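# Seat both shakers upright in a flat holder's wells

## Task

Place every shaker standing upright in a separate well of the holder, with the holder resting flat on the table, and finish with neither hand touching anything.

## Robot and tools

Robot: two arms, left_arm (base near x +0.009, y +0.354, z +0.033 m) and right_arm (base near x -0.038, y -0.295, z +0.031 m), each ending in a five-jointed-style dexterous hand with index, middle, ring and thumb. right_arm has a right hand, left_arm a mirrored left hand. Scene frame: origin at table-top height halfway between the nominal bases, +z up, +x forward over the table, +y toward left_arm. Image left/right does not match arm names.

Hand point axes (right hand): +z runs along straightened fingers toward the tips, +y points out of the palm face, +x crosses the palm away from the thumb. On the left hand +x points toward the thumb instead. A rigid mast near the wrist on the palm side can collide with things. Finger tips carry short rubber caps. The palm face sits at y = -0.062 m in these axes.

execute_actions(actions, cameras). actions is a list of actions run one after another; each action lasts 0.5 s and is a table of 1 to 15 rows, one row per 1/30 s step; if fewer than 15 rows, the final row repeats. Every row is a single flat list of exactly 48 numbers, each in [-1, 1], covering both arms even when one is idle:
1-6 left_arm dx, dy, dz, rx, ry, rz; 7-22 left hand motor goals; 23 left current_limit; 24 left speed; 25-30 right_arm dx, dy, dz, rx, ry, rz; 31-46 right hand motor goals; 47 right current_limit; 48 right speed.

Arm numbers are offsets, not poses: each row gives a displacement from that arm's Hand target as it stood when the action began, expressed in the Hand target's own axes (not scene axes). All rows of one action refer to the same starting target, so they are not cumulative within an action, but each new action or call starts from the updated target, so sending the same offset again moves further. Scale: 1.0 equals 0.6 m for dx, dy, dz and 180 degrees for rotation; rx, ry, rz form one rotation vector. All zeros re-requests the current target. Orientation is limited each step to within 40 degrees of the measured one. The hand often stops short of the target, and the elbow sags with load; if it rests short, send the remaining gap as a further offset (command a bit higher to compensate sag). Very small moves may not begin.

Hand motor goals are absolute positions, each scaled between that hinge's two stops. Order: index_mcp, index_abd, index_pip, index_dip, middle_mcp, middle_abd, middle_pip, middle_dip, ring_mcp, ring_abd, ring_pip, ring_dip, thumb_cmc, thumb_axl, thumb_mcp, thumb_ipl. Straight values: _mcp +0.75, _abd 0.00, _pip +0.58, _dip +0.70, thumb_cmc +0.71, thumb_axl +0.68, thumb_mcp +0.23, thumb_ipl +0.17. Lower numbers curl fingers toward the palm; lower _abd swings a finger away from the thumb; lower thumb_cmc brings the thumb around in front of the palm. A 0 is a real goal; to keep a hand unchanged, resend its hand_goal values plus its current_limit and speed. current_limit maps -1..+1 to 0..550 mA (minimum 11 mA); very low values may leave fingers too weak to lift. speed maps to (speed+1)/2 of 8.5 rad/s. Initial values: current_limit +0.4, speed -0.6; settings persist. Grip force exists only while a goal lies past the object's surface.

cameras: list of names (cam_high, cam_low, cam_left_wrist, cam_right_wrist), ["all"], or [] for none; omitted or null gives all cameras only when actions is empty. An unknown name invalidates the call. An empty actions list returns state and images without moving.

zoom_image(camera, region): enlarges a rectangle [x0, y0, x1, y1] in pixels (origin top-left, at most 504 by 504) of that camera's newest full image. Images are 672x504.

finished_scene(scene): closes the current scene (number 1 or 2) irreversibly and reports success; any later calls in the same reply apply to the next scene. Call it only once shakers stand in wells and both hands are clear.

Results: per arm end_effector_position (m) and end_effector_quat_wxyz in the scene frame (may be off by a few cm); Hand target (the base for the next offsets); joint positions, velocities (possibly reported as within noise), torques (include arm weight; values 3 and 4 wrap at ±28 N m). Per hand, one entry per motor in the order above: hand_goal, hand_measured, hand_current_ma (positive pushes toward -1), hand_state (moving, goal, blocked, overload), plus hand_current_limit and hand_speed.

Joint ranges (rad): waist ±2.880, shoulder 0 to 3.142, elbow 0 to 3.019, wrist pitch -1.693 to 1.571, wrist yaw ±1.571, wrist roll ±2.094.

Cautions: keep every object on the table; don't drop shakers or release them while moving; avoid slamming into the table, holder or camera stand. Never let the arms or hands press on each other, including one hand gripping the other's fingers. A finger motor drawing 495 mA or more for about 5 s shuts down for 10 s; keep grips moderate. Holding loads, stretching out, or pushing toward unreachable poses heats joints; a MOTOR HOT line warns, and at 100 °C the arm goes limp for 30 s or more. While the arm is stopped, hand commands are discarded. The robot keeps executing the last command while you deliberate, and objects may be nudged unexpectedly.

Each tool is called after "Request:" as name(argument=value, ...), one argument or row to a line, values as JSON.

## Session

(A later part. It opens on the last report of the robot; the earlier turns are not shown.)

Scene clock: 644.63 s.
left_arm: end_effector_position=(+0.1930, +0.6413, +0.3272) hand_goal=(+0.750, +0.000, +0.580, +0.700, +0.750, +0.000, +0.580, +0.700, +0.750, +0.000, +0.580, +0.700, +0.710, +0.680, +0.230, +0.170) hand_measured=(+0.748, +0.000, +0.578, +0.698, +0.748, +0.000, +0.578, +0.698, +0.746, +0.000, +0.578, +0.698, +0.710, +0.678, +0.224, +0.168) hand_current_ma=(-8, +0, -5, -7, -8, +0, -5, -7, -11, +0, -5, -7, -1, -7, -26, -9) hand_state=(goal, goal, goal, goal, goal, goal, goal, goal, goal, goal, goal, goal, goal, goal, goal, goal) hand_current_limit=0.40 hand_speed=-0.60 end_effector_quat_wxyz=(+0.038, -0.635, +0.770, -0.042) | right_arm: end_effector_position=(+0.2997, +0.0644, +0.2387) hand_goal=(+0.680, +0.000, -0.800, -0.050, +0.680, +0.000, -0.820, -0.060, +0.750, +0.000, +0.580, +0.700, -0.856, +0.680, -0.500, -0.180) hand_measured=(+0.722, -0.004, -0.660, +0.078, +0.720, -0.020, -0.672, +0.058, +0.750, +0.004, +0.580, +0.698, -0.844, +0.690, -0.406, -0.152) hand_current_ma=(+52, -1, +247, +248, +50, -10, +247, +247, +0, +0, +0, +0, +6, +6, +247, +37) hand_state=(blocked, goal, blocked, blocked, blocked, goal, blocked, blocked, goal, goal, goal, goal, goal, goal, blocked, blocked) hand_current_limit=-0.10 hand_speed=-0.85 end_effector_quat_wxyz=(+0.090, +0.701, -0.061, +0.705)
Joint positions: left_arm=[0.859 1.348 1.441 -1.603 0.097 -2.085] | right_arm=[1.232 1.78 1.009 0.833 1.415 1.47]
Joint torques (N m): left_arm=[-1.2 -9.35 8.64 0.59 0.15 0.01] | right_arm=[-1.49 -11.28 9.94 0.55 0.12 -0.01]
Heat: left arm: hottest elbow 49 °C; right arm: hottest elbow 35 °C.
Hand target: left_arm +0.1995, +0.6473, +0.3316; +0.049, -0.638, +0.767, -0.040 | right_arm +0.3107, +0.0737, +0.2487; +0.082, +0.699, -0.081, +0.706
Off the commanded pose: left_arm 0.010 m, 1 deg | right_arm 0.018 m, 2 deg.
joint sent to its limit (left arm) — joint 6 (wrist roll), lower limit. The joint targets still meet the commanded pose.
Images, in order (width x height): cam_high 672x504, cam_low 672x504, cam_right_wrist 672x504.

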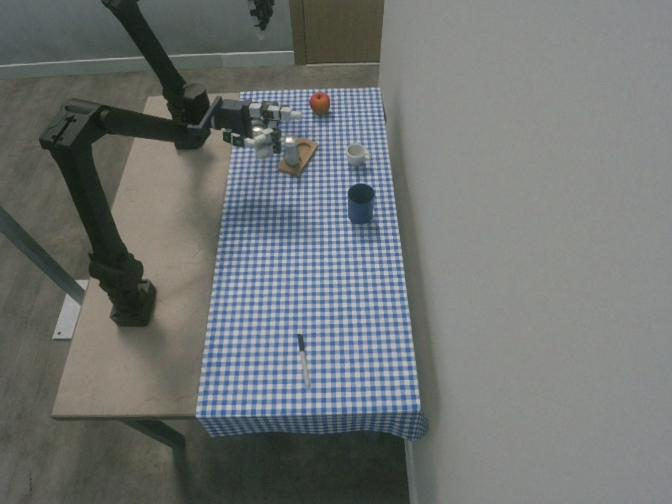

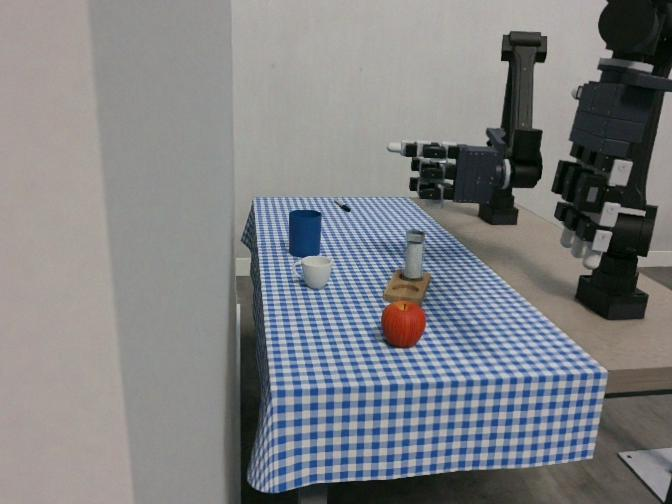

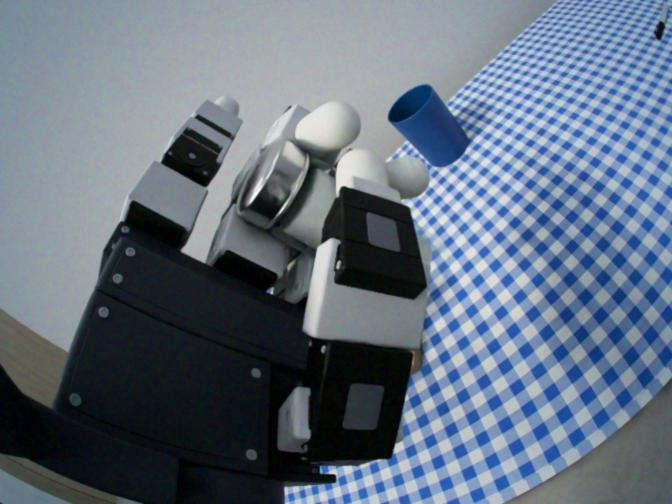

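Request:
execute_actions(
  actions=[
    [[0,0,0,0,0,0,0.75,0,0.58,0.7,0.75,0,0.58,0.7,0.75,0,0.58,0.7,0.71,0.68,0.23,0.17,0.4,-0.6,0.012,-0.1065,0.0327,-0.0083,0,0,0.68,0,-0.80,-0.05,0.68,0,-0.82,-0.06,0.75,0,0.58,0.7,-0.857,0.68,-0.5,-0.18,-0.1,-0.85]],
    [[0,0,0,0,0,0,0.75,0,0.58,0.7,0.75,0,0.58,0.7,0.75,0,0.58,0.7,0.71,0.68,0.23,0.17,0.4,-0.6,0.012,-0.1073,0.0297,-0.0083,0,0,0.68,0,-0.80,-0.05,0.68,0,-0.82,-0.06,0.75,0,0.58,0.7,-0.857,0.68,-0.5,-0.18,-0.1,-0.85]],
    [[0,0,0,0,0,0,0.75,0,0.58,0.7,0.75,0,0.58,0.7,0.75,0,0.58,0.7,0.71,0.68,0.23,0.17,0.4,-0.6,0.012,-0.08,0.02,-0.0083,0,0,0.68,0,-0.80,-0.05,0.68,0,-0.82,-0.06,0.75,0,0.58,0.7,-0.857,0.68,-0.5,-0.18,-0.1,-0.85]],
  ],
  cameras=["cam_high","cam_low","cam_left_wrist","cam_right_wrist"],
)

Request:
zoom_image(
  camera="cam_high",
  region=[255, 80, 355, 180],
)

Scene clock: 651.20 s.
left_arm: end_effector_position=(+0.1930, +0.6413, +0.3272) hand_goal=(+0.750, +0.000, +0.580, +0.700, +0.750, +0.000, +0.580, +0.700, +0.750, +0.000, +0.580, +0.700, +0.710, +0.680, +0.230, +0.170) hand_measured=(+0.748, +0.000, +0.578, +0.698, +0.748, +0.000, +0.578, +0.698, +0.746, +0.000, +0.578, +0.698, +0.710, +0.678, +0.224, +0.168) hand_current_ma=(-8, +0, -5, -7, -8, +0, -5, -7, -11, +0, -5, -7, -1, -7, -26, -9) hand_state=(goal, goal, goal, goal, goal, goal, goal, goal, goal, goal, goal, goal, goal, goal, goal, goal) hand_current_limit=0.40 hand_speed=-0.60 end_effector_quat_wxyz=(+0.038, -0.635, +0.770, -0.042) | right_arm: end_effector_position=(+0.3899, +0.2268, +0.2562) hand_goal=(+0.680, +0.000, -0.800, -0.050, +0.680, +0.000, -0.820, -0.060, +0.750, +0.000, +0.580, +0.700, -0.856, +0.680, -0.500, -0.180) hand_measured=(+0.722, -0.004, -0.660, +0.078, +0.720, -0.020, -0.672, +0.058, +0.750, +0.004, +0.580, +0.698, -0.844, +0.690, -0.406, -0.152) hand_current_ma=(+51, -1, +247, +247, +49, -10, +248, +247, +0, +0, +0, +0, +6, +6, +248, +37) hand_state=(blocked, goal, blocked, blocked, blocked, goal, blocked, blocked, goal, goal, goal, goal, goal, goal, blocked, blocked) hand_current_limit=-0.10 hand_speed=-0.85 end_effector_quat_wxyz=(+0.115, +0.699, -0.089, +0.701)
Joint positions: left_arm=[0.859 1.348 1.441 -1.603 0.097 -2.085] | right_arm=[1.19 2.18 1.737 0.509 1.448 1.469]
Joint torques (N m): left_arm=[-1.2 -9.17 8.64 0.5 0.14 0.01] | right_arm=[-1.08 -17.14 12.16 0.77 0.14 -0.17]
Heat: left arm: hottest elbow 49 °C; right arm: hottest elbow 36 °C.
Hand target: left_arm +0.1995, +0.6473, +0.3316; +0.049, -0.638, +0.767, -0.040 | right_arm +0.4027, +0.2320, +0.2709; +0.109, +0.695, -0.109, +0.702
Off the commanded pose: left_arm 0.010 m, 1 deg | right_arm 0.020 m, 2 deg.
joint sent to its limit (left arm) — joint 6 (wrist roll), lower limit. The joint targets still meet the commanded pose.

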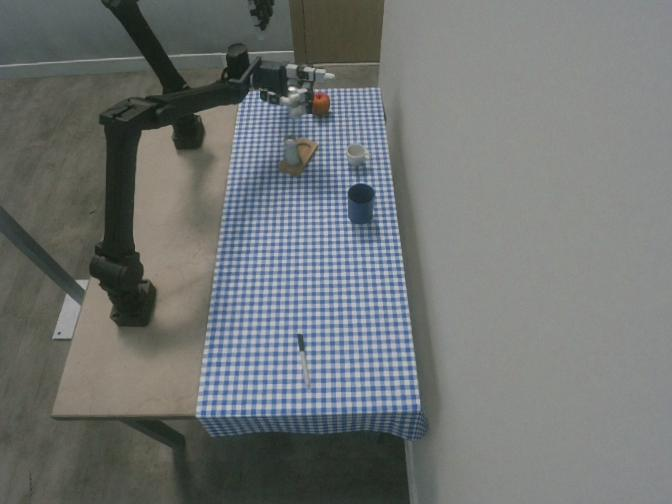

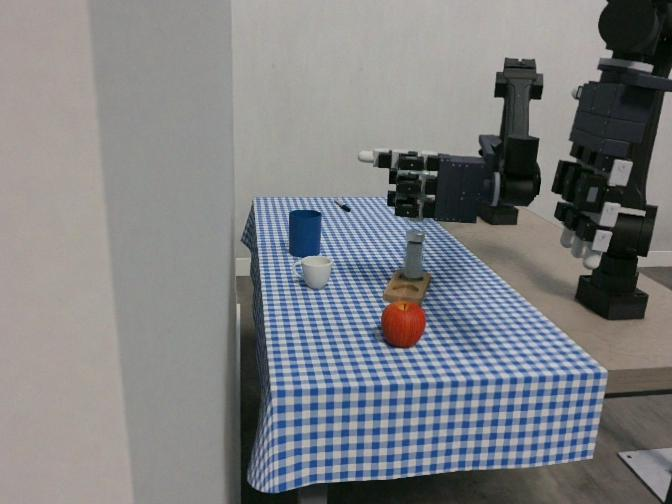

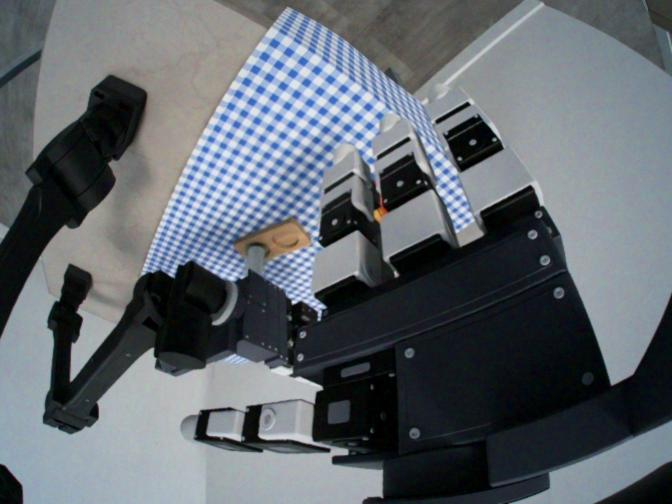

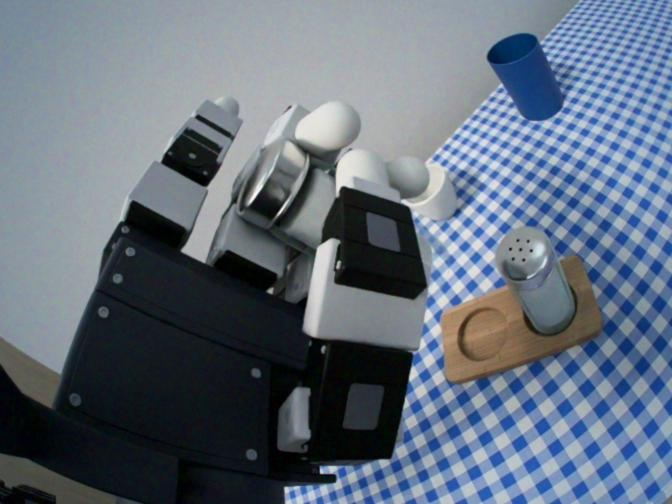

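Scaled by 5.040 from the camera's 672x504 image, which has a finer 960x720 frame.

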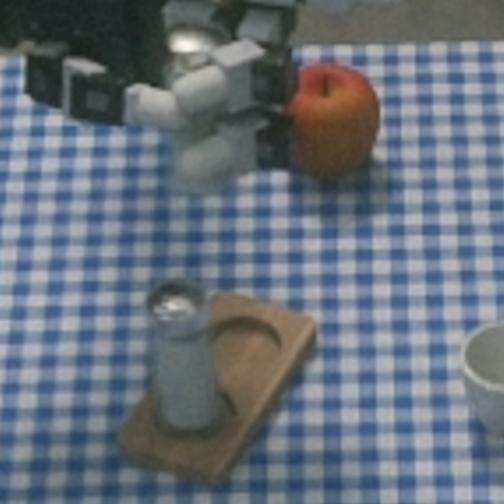

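Request:
execute_actions(
  actions=[
    [[0,0,0,0,0,0,0.75,0,0.58,0.7,0.75,0,0.58,0.7,0.75,0,0.58,0.7,0.71,0.68,0.23,0.17,0.4,-0.6,-0.03,-0.0568,0.0035,0,0,0,0.68,0,-0.80,-0.05,0.68,0,-0.82,-0.06,0.75,0,0.58,0.7,-0.857,0.68,-0.5,-0.18,-0.1,-0.85]],
    [[0,0,0,0,0,0,0.75,0,0.58,0.7,0.75,0,0.58,0.7,0.75,0,0.58,0.7,0.71,0.68,0.23,0.17,0.4,-0.6,-0.04,0,0,0,0,0,0.68,0,-0.80,-0.05,0.68,0,-0.82,-0.06,0.75,0,0.58,0.7,-0.857,0.68,-0.5,-0.18,-0.1,-0.85]],
  ],
  cameras=["cam_high","cam_low","cam_right_wrist"],
)

Request:
zoom_image(
  camera="cam_high",
  region=[255, 80, 355, 180],
)

Request:
zoom_image(
  camera="cam_right_wrist",
  region=[380, 180, 620, 420],
)

Request:
zoom_image(
  camera="cam_low",
  region=[350, 160, 470, 320],
)

Scene clock: 662.83 s.
left_arm: end_effector_position=(+0.1930, +0.6413, +0.3272) hand_goal=(+0.750, +0.000, +0.580, +0.700, +0.750, +0.000, +0.580, +0.700, +0.750, +0.000, +0.580, +0.700, +0.710, +0.680, +0.230, +0.170) hand_measured=(+0.748, +0.000, +0.578, +0.698, +0.748, +0.000, +0.578, +0.698, +0.746, +0.000, +0.578, +0.698, +0.710, +0.678, +0.224, +0.168) hand_current_ma=(-8, +0, -5, -7, -8, +0, -5, -7, -11, +0, -5, -7, -1, -7, -26, -9) hand_state=(goal, goal, goal, goal, goal, goal, goal, goal, goal, goal, goal, goal, goal, goal, goal, goal) hand_current_limit=0.40 hand_speed=-0.60 end_effector_quat_wxyz=(+0.038, -0.635, +0.770, -0.042) | right_arm: end_effector_position=(+0.4038, +0.2591, +0.2151) hand_goal=(+0.680, +0.000, -0.800, -0.050, +0.680, +0.000, -0.820, -0.060, +0.750, +0.000, +0.580, +0.700, -0.856, +0.680, -0.500, -0.180) hand_measured=(+0.722, -0.004, -0.660, +0.078, +0.720, -0.020, -0.672, +0.058, +0.750, +0.004, +0.580, +0.698, -0.844, +0.690, -0.406, -0.152) hand_current_ma=(+51, -1, +247, +248, +49, -10, +247, +248, +0, +0, +0, +0, +6, +6, +247, +37) hand_state=(blocked, goal, blocked, blocked, blocked, goal, blocked, blocked, goal, goal, goal, goal, goal, goal, blocked, blocked) hand_current_limit=-0.10 hand_speed=-0.85 end_effector_quat_wxyz=(+0.122, +0.701, -0.083, +0.697)
Joint positions: left_arm=[0.859 1.348 1.441 -1.603 0.097 -2.085] | right_arm=[1.19 2.319 1.88 0.463 1.45 1.49]
Joint torques (N m): left_arm=[-1.03 -9.52 8.84 0.62 0.11 -0.02] | right_arm=[-1.32 -18.73 12.04 1.03 0.19 -0.04]
Heat: left arm: hottest elbow 49 °C; right arm: hottest elbow 38 °C.
Hand target: left_arm +0.1995, +0.6473, +0.3316; +0.049, -0.638, +0.767, -0.040 | right_arm +0.4155, +0.2638, +0.2290; +0.109, +0.696, -0.109, +0.702
Off the commanded pose: left_arm 0.010 m, 1 deg | right_arm 0.019 m, 3 deg.
joint sent to its limit (left arm) — joint 6 (wrist roll), lower limit. The joint targets still meet the commanded pose.
Images, in order (width x height): cam_high 672x504, cam_low 672x504, cam_right_wrist 672x504.

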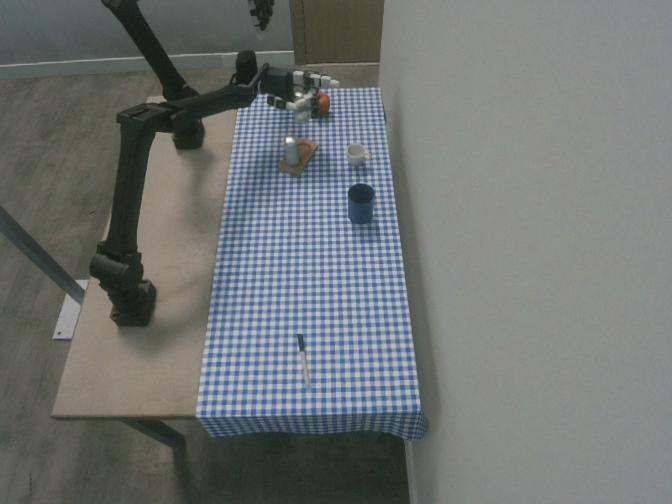

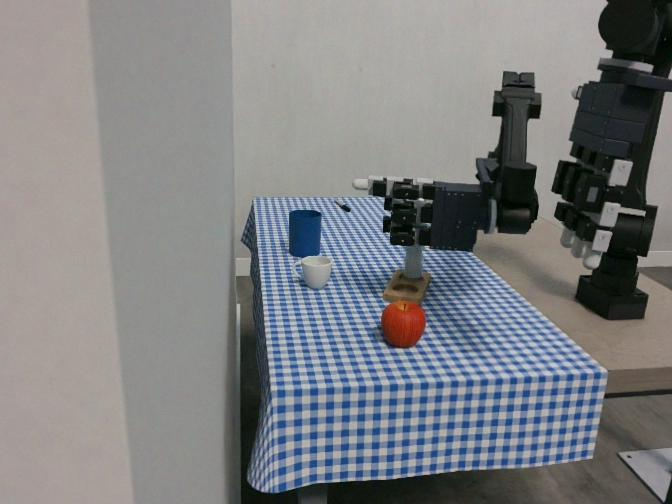

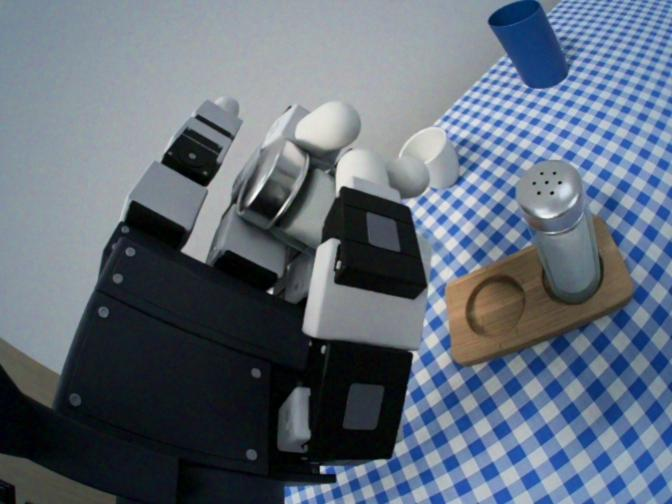

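Scaled by 5.040 from the camera's 672x504 image, which has a finer 960x720 frame.

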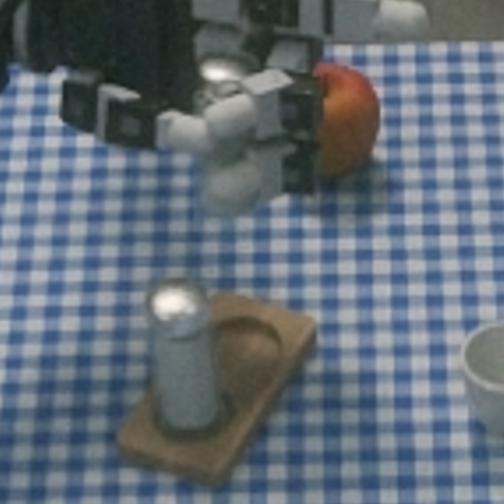

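Scaled by 2.100 from the camera's 672x504 image, which has a finer 960x720 frame.

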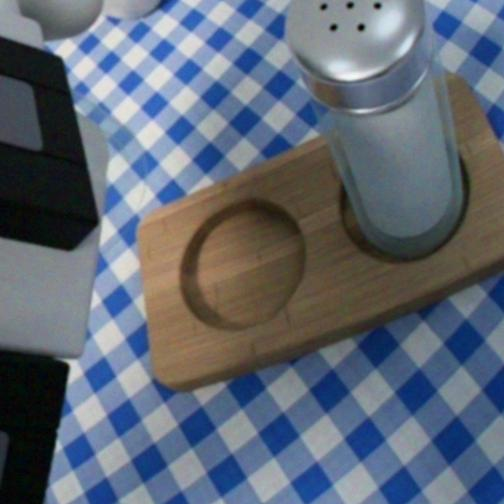

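Scaled by 3.150 from the camera's 672x504 image, which has a finer 960x720 frame.

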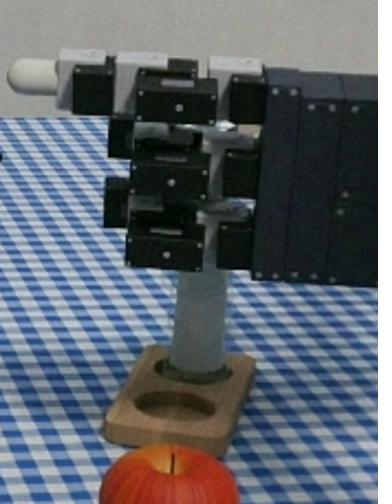

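Request:
execute_actions(
  actions=[
    [[0,0,0,0,0,0,0.75,0,0.58,0.7,0.75,0,0.58,0.7,0.75,0,0.58,0.7,0.71,0.68,0.23,0.17,0.4,-0.6,-0.06,-0.021,-0.0047,0,0,0.0178,0.68,0,-0.80,-0.05,0.68,0,-0.82,-0.06,0.75,0,0.58,0.7,-0.857,0.68,-0.5,-0.18,-0.1,-0.85]],
  ],
  cameras=["cam_high","cam_low","cam_right_wrist"],
)

Request:
zoom_image(
  camera="cam_high",
  region=[255, 80, 355, 180],
)

Request:
zoom_image(
  camera="cam_right_wrist",
  region=[380, 180, 620, 420],
)

Request:
zoom_image(
  camera="cam_low",
  region=[350, 160, 470, 320],
)

Scene clock: 672.70 s.
left_arm: end_effector_position=(+0.1930, +0.6413, +0.3272) hand_goal=(+0.750, +0.000, +0.580, +0.700, +0.750, +0.000, +0.580, +0.700, +0.750, +0.000, +0.580, +0.700, +0.710, +0.680, +0.230, +0.170) hand_measured=(+0.748, +0.000, +0.578, +0.698, +0.748, +0.000, +0.578, +0.698, +0.746, +0.000, +0.578, +0.698, +0.710, +0.678, +0.224, +0.168) hand_current_ma=(-8, +0, -5, -7, -8, +0, -5, -7, -11, +0, -5, -7, -1, -7, -26, -9) hand_state=(goal, goal, goal, goal, goal, goal, goal, goal, goal, goal, goal, goal, goal, goal, goal, goal) hand_current_limit=0.40 hand_speed=-0.60 end_effector_quat_wxyz=(+0.038, -0.635, +0.770, -0.042) | right_arm: end_effector_position=(+0.4067, +0.2663, +0.1859) hand_goal=(+0.680, +0.000, -0.800, -0.050, +0.680, +0.000, -0.820, -0.060, +0.750, +0.000, +0.580, +0.700, -0.856, +0.680, -0.500, -0.180) hand_measured=(+0.722, -0.004, -0.660, +0.078, +0.720, -0.020, -0.672, +0.058, +0.750, +0.004, +0.580, +0.698, -0.844, +0.690, -0.406, -0.152) hand_current_ma=(+51, -1, +247, +248, +49, -10, +248, +247, +0, +0, +0, +0, +6, +6, +247, +37) hand_state=(blocked, goal, blocked, blocked, blocked, goal, blocked, blocked, goal, goal, goal, goal, goal, goal, blocked, blocked) hand_current_limit=-0.10 hand_speed=-0.85 end_effector_quat_wxyz=(+0.112, +0.700, -0.095, +0.699)
Joint positions: left_arm=[0.859 1.348 1.441 -1.603 0.097 -2.085] | right_arm=[1.19 2.373 1.908 0.486 1.452 1.526]
Joint torques (N m): left_arm=[-1.32 -9.17 8.81 0.51 0.14 0.04] | right_arm=[-0.21 -21.66 7.87 0.79 0.11 -0.17]
Heat: left arm: hottest elbow 49 °C; right arm: hottest elbow 42 °C.
Hand target: left_arm +0.1995, +0.6473, +0.3316; +0.049, -0.638, +0.767, -0.040 | right_arm +0.4067, +0.2664, +0.2005; +0.107, +0.698, -0.100, +0.701 (last step not sent: back at the drive's target)
Off the commanded pose: left_arm 0.010 m, 1 deg | right_arm 0.016 m, 5 deg.
joint sent to its limit (left arm) — joint 6 (wrist roll), lower limit. The joint targets still meet the commanded pose.
pose unreachable (right arm): on one or more control steps of this call, first in action 0 (counted from 0), this arm could not follow its commanded pose, so it was not sent that pose on those steps. It may still have moved: this result reports where it is.
cause: moving toward the commanded pose would bring two parts of the arm too close to each other (joints 4 (wrist pitch) to 6 (wrist roll) lie between them).
Images, in order (width x height): cam_high 672x504, cam_low 672x504, cam_right_wrist 672x504.

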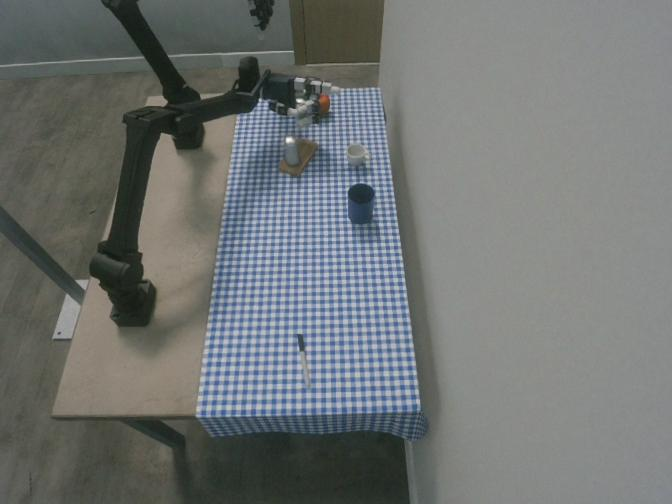

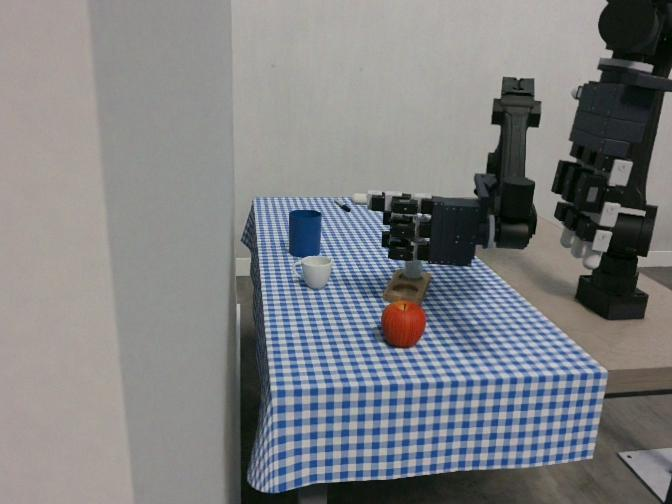

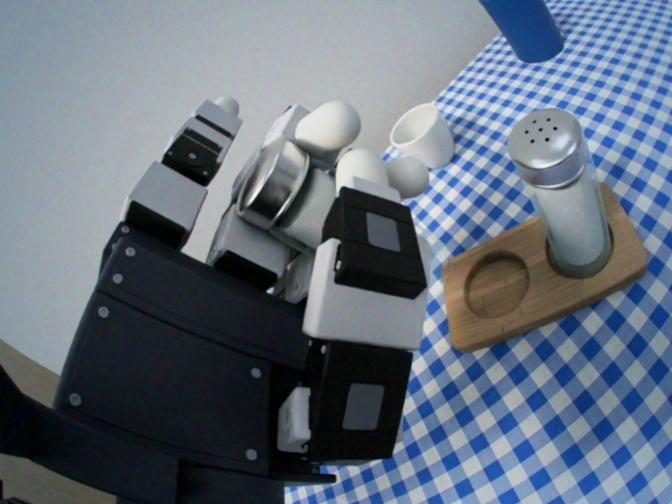

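Scaled by 5.040 from the camera's 672x504 image, which has a finer 960x720 frame.

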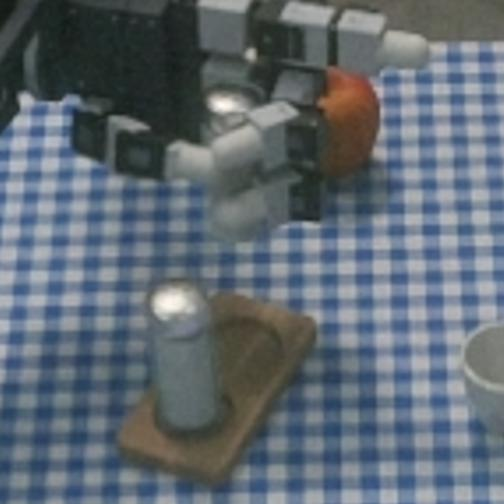

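Scaled by 2.100 from the camera's 672x504 image, which has a finer 960x720 frame.

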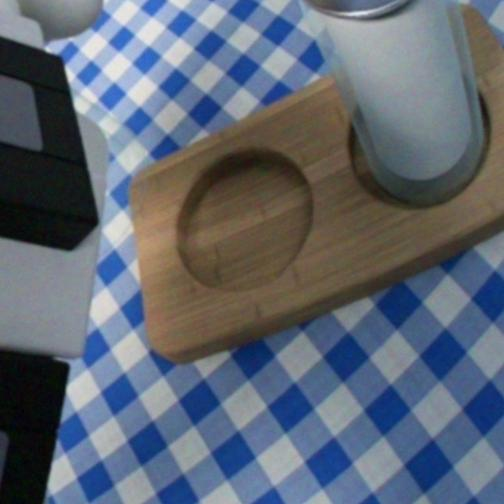

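Scaled by 3.150 from the camera's 672x504 image, which has a finer 960x720 frame.

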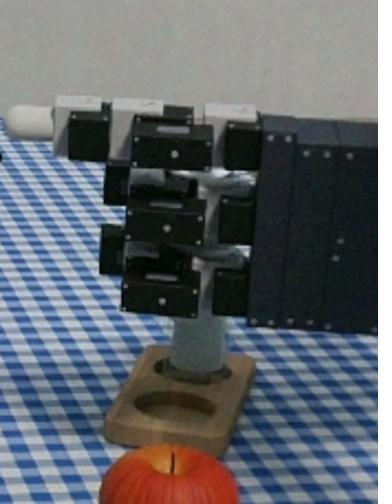

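Request:
zoom_image(
  camera="cam_low",
  region=[380, 240, 440, 300],
)

Request:
zoom_image(
  camera="cam_high",
  region=[280, 85, 320, 135],
)

Scaled by 8.400 from the camera's 672x504 image, which has a finer 960x720 frame.

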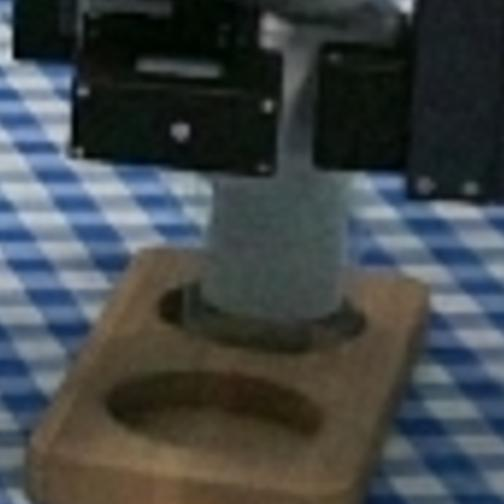

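Scaled by 10.080 from the camera's 672x504 image, which has a finer 960x720 frame.

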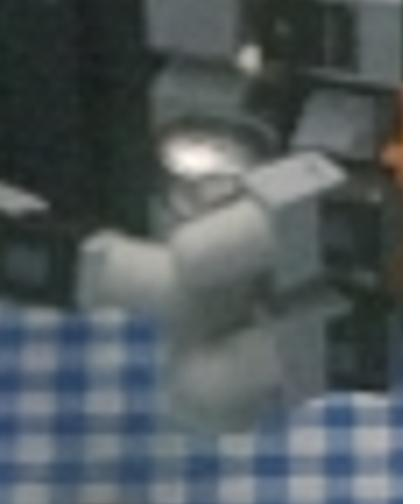

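Request:
execute_actions(
  actions=[
    [[0,0,0,0,0,0,0.75,0,0.58,0.7,0.75,0,0.58,0.7,0.75,0,0.58,0.7,0.71,0.68,0.23,0.17,0.4,-0.6,0,0.0524,0.0226,0.0144,0,0,0.68,0,-0.80,-0.05,0.68,0,-0.82,-0.06,0.75,0,0.58,0.7,-0.857,0.68,-0.5,-0.18,-0.1,-0.85]],
  ],
  cameras=["cam_high","cam_low","cam_right_wrist"],
)

Request:
zoom_image(
  camera="cam_high",
  region=[280, 85, 330, 135],
)

Request:
zoom_image(
  camera="cam_right_wrist",
  region=[380, 160, 620, 400],
)

Request:
zoom_image(
  camera="cam_low",
  region=[370, 200, 450, 300],
)

Scene clock: 748.47 s.
left_arm: end_effector_position=(+0.1930, +0.6413, +0.3272) hand_goal=(+0.750, +0.000, +0.580, +0.700, +0.750, +0.000, +0.580, +0.700, +0.750, +0.000, +0.580, +0.700, +0.710, +0.680, +0.230, +0.170) hand_measured=(+0.748, +0.000, +0.578, +0.698, +0.748, +0.000, +0.578, +0.698, +0.746, +0.000, +0.578, +0.698, +0.710, +0.678, +0.224, +0.168) hand_current_ma=(-8, +0, -5, -7, -8, +0, -5, -7, -11, +0, -5, -7, -1, -7, -26, -9) hand_state=(goal, goal, goal, goal, goal, goal, goal, goal, goal, goal, goal, goal, goal, goal, goal, goal) hand_current_limit=0.40 hand_speed=-0.60 end_effector_quat_wxyz=(+0.038, -0.635, +0.770, -0.042) | right_arm: end_effector_position=(+0.4029, +0.2378, +0.1746) hand_goal=(+0.680, +0.000, -0.800, -0.050, +0.680, +0.000, -0.820, -0.060, +0.750, +0.000, +0.580, +0.700, -0.856, +0.680, -0.500, -0.180) hand_measured=(+0.722, -0.004, -0.660, +0.078, +0.720, -0.020, -0.672, +0.058, +0.750, +0.004, +0.580, +0.698, -0.844, +0.690, -0.406, -0.152) hand_current_ma=(+51, -1, +247, +247, +49, -10, +247, +247, +0, +0, +0, +0, +6, +6, +248, +37) hand_state=(blocked, goal, blocked, blocked, blocked, goal, blocked, blocked, goal, goal, goal, goal, goal, goal, blocked, blocked) hand_current_limit=-0.10 hand_speed=-0.85 end_effector_quat_wxyz=(+0.105, +0.707, -0.062, +0.697)
Joint positions: left_arm=[0.859 1.348 1.441 -1.603 0.097 -2.085] | right_arm=[1.183 2.293 1.727 0.531 1.39 1.543]
Joint torques (N m): left_arm=[-1.2 -8.76 8.76 0.53 0.16 0] | right_arm=[-1.61 -21.48 7.42 1.42 0.03 -0.12]
Heat: left arm: hottest elbow 49 °C; right arm: hottest elbow 43 °C.
Hand target: left_arm +0.1995, +0.6473, +0.3316; +0.049, -0.638, +0.767, -0.040 | right_arm +0.4106, +0.2324, +0.2009; +0.091, +0.700, -0.084, +0.703
Off the commanded pose: left_arm 0.010 m, 1 deg | right_arm 0.028 m, 3 deg.
joint sent to its limit (left arm) — joint 6 (wrist roll), lower limit. The joint targets still meet the commanded pose.
Images, in order (width x height): cam_high 672x504, cam_low 672x504, cam_right_wrist 672x504.

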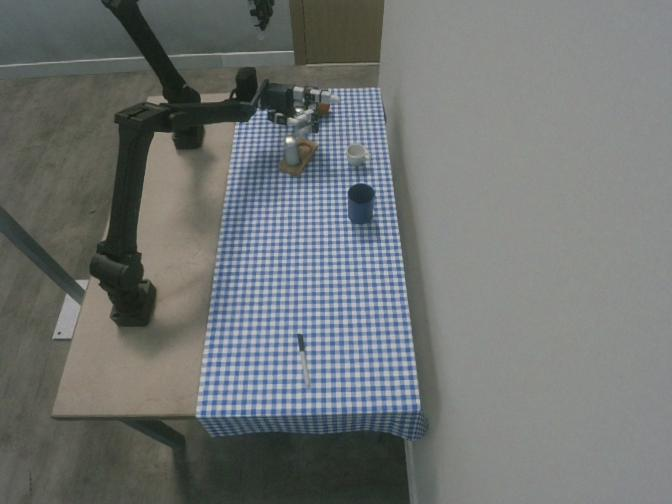

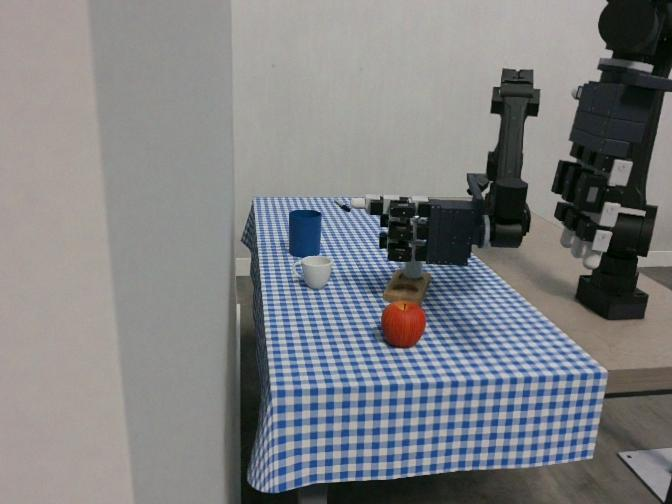

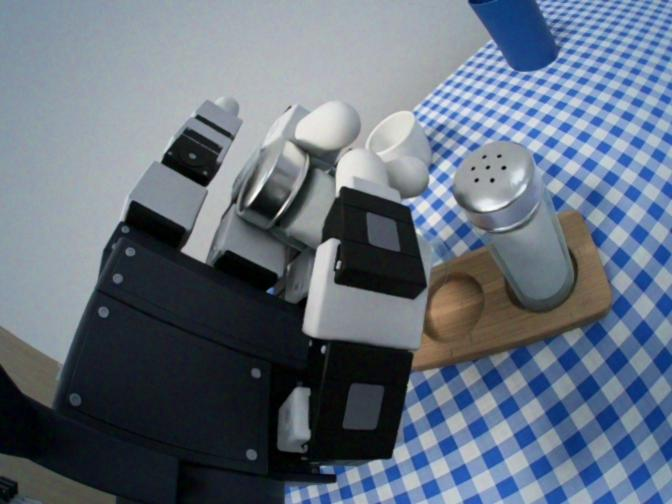

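Scaled by 10.080 from the camera's 672x504 image, which has a finer 960x720 frame.

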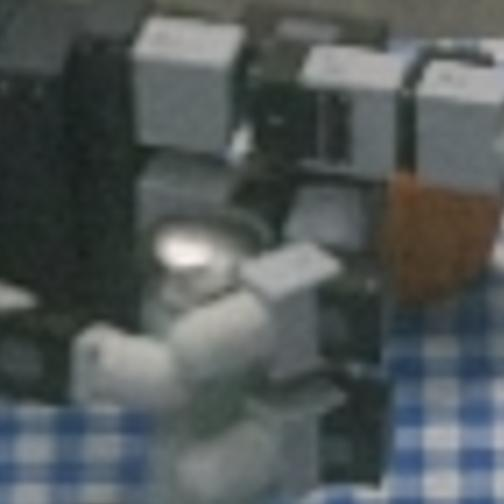

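Scaled by 2.100 from the camera's 672x504 image, which has a finer 960x720 frame.

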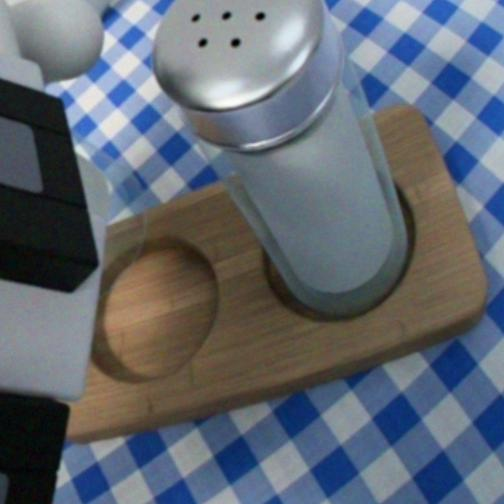

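Scaled by 5.040 from the camera's 672x504 image, which has a finer 960x720 frame.

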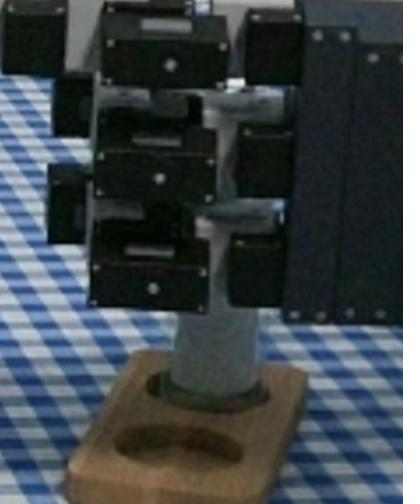

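Request:
zoom_image(
  camera="cam_low",
  region=[392, 250, 432, 290],
)

Request:
zoom_image(
  camera="cam_right_wrist",
  region=[410, 210, 510, 350],
)

Scaled by 12.600 from the camera's 672x504 image, which has a finer 960x720 frame.

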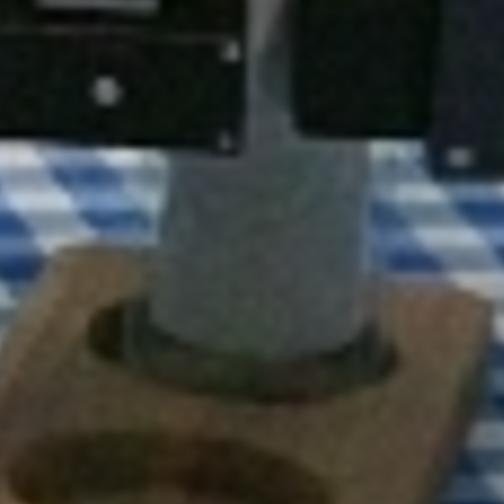

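Scaled by 3.600 from the camera's 672x504 image, which has a finer 960x720 frame.

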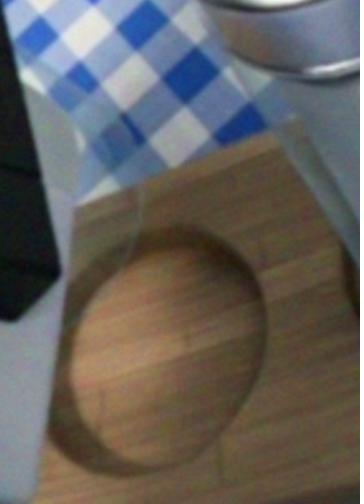

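Request:
execute_actions(
  actions=[
    [[0,0,0,0,0,0,0.75,0,0.58,0.7,0.75,0,0.58,0.7,0.75,0,0.58,0.7,0.71,0.68,0.23,0.17,0.4,-0.6,-0.015,0,0,0,0,0.015,0.68,0,-0.80,-0.05,0.68,0,-0.82,-0.06,0.75,0,0.58,0.7,-0.857,0.68,-0.5,-0.18,-0.1,-0.85]],
  ],
  cameras=["cam_high","cam_low","cam_right_wrist"],
)

Request:
zoom_image(
  camera="cam_high",
  region=[270, 90, 330, 150],
)

Request:
zoom_image(
  camera="cam_right_wrist",
  region=[380, 160, 620, 400],
)

Request:
zoom_image(
  camera="cam_low",
  region=[380, 215, 440, 295],
)

Scene clock: 827.83 s.
left_arm: end_effector_position=(+0.1930, +0.6413, +0.3272) hand_goal=(+0.750, +0.000, +0.580, +0.700, +0.750, +0.000, +0.580, +0.700, +0.750, +0.000, +0.580, +0.700, +0.710, +0.680, +0.230, +0.170) hand_measured=(+0.748, +0.000, +0.578, +0.698, +0.748, +0.000, +0.578, +0.698, +0.746, +0.000, +0.578, +0.698, +0.710, +0.678, +0.224, +0.168) hand_current_ma=(-8, +0, -5, -7, -8, +0, -5, -7, -11, +0, -5, -7, -1, -7, -26, -9) hand_state=(goal, goal, goal, goal, goal, goal, goal, goal, goal, goal, goal, goal, goal, goal, goal, goal) hand_current_limit=0.40 hand_speed=-0.60 end_effector_quat_wxyz=(+0.038, -0.635, +0.770, -0.042) | right_arm: end_effector_position=(+0.4026, +0.2376, +0.1696) hand_goal=(+0.680, +0.000, -0.800, -0.050, +0.680, +0.000, -0.820, -0.060, +0.750, +0.000, +0.580, +0.700, -0.856, +0.680, -0.500, -0.180) hand_measured=(+0.722, -0.004, -0.660, +0.078, +0.720, -0.020, -0.672, +0.058, +0.750, +0.004, +0.580, +0.698, -0.844, +0.690, -0.406, -0.152) hand_current_ma=(+51, -1, +247, +248, +49, -10, +248, +247, +0, +0, +0, +0, +6, +6, +247, +37) hand_state=(blocked, goal, blocked, blocked, blocked, goal, blocked, blocked, goal, goal, goal, goal, goal, goal, blocked, blocked) hand_current_limit=-0.10 hand_speed=-0.85 end_effector_quat_wxyz=(+0.089, +0.704, -0.079, +0.700)
Joint positions: left_arm=[0.859 1.348 1.441 -1.603 0.097 -2.085] | right_arm=[1.183 2.293 1.72 0.548 1.39 1.58]
Joint torques (N m): left_arm=[-1.26 -9.7 8.96 0.54 0.13 0.04] | right_arm=[-1.14 -21.66 7.36 1.55 0.05 -0.05]
Heat: left arm: hottest elbow 50 °C; right arm: hottest shoulder 44 °C.
Hand target: left_arm +0.1995, +0.6473, +0.3316; +0.049, -0.638, +0.767, -0.040 | right_arm +0.4106, +0.2323, +0.1919; +0.074, +0.698, -0.101, +0.705
Off the commanded pose: left_arm 0.010 m, 1 deg | right_arm 0.024 m, 3 deg.
joint sent to its limit (left arm) — joint 6 (wrist roll), lower limit. The joint targets still meet the commanded pose.
Images, in order (width x height): cam_high 672x504, cam_low 672x504, cam_right_wrist 672x504.

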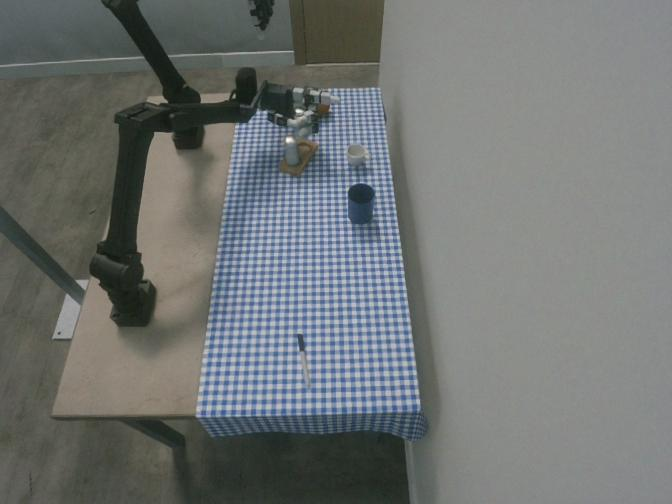

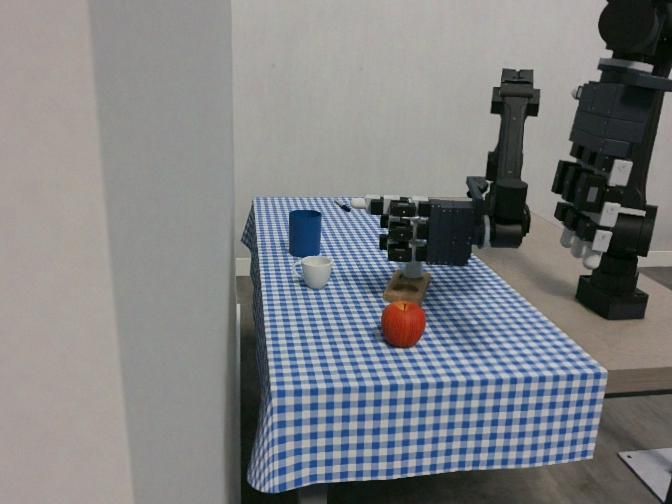

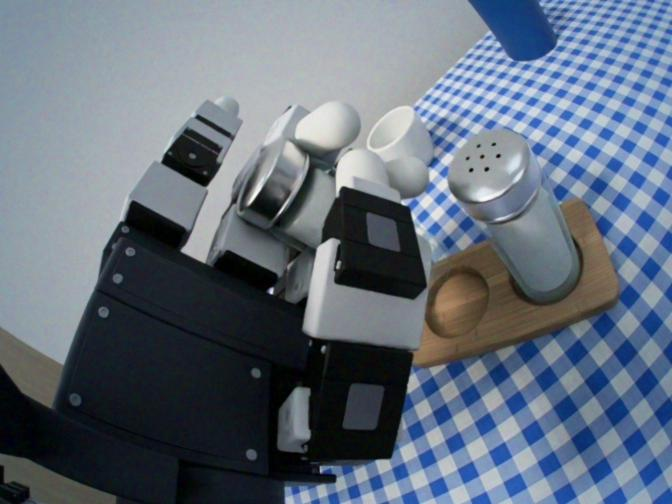

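Scaled by 8.400 from the camera's 672x504 image, which has a finer 960x720 frame.

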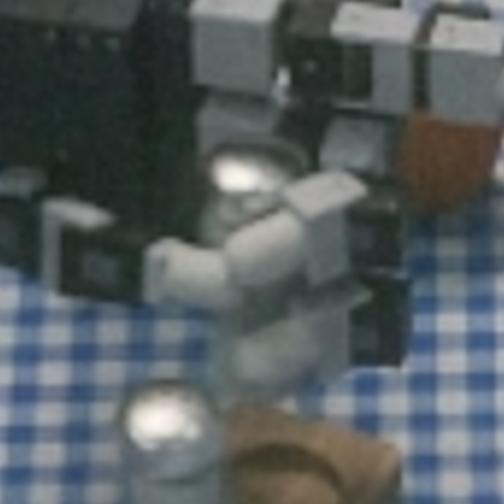

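Scaled by 2.100 from the camera's 672x504 image, which has a finer 960x720 frame.

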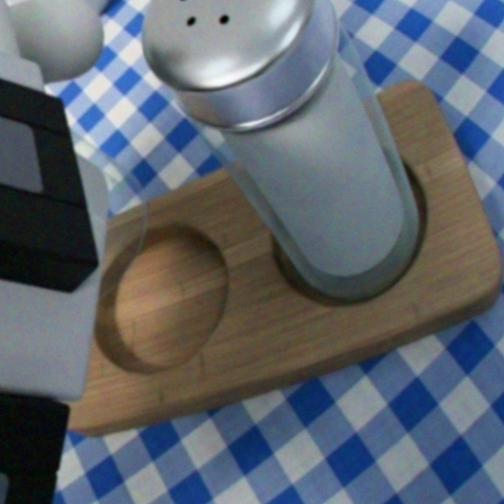

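Scaled by 6.300 from the camera's 672x504 image, which has a finer 960x720 frame.

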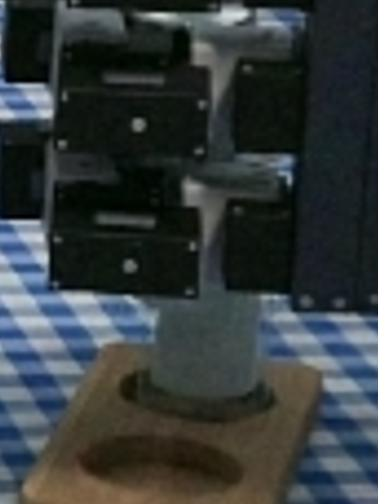

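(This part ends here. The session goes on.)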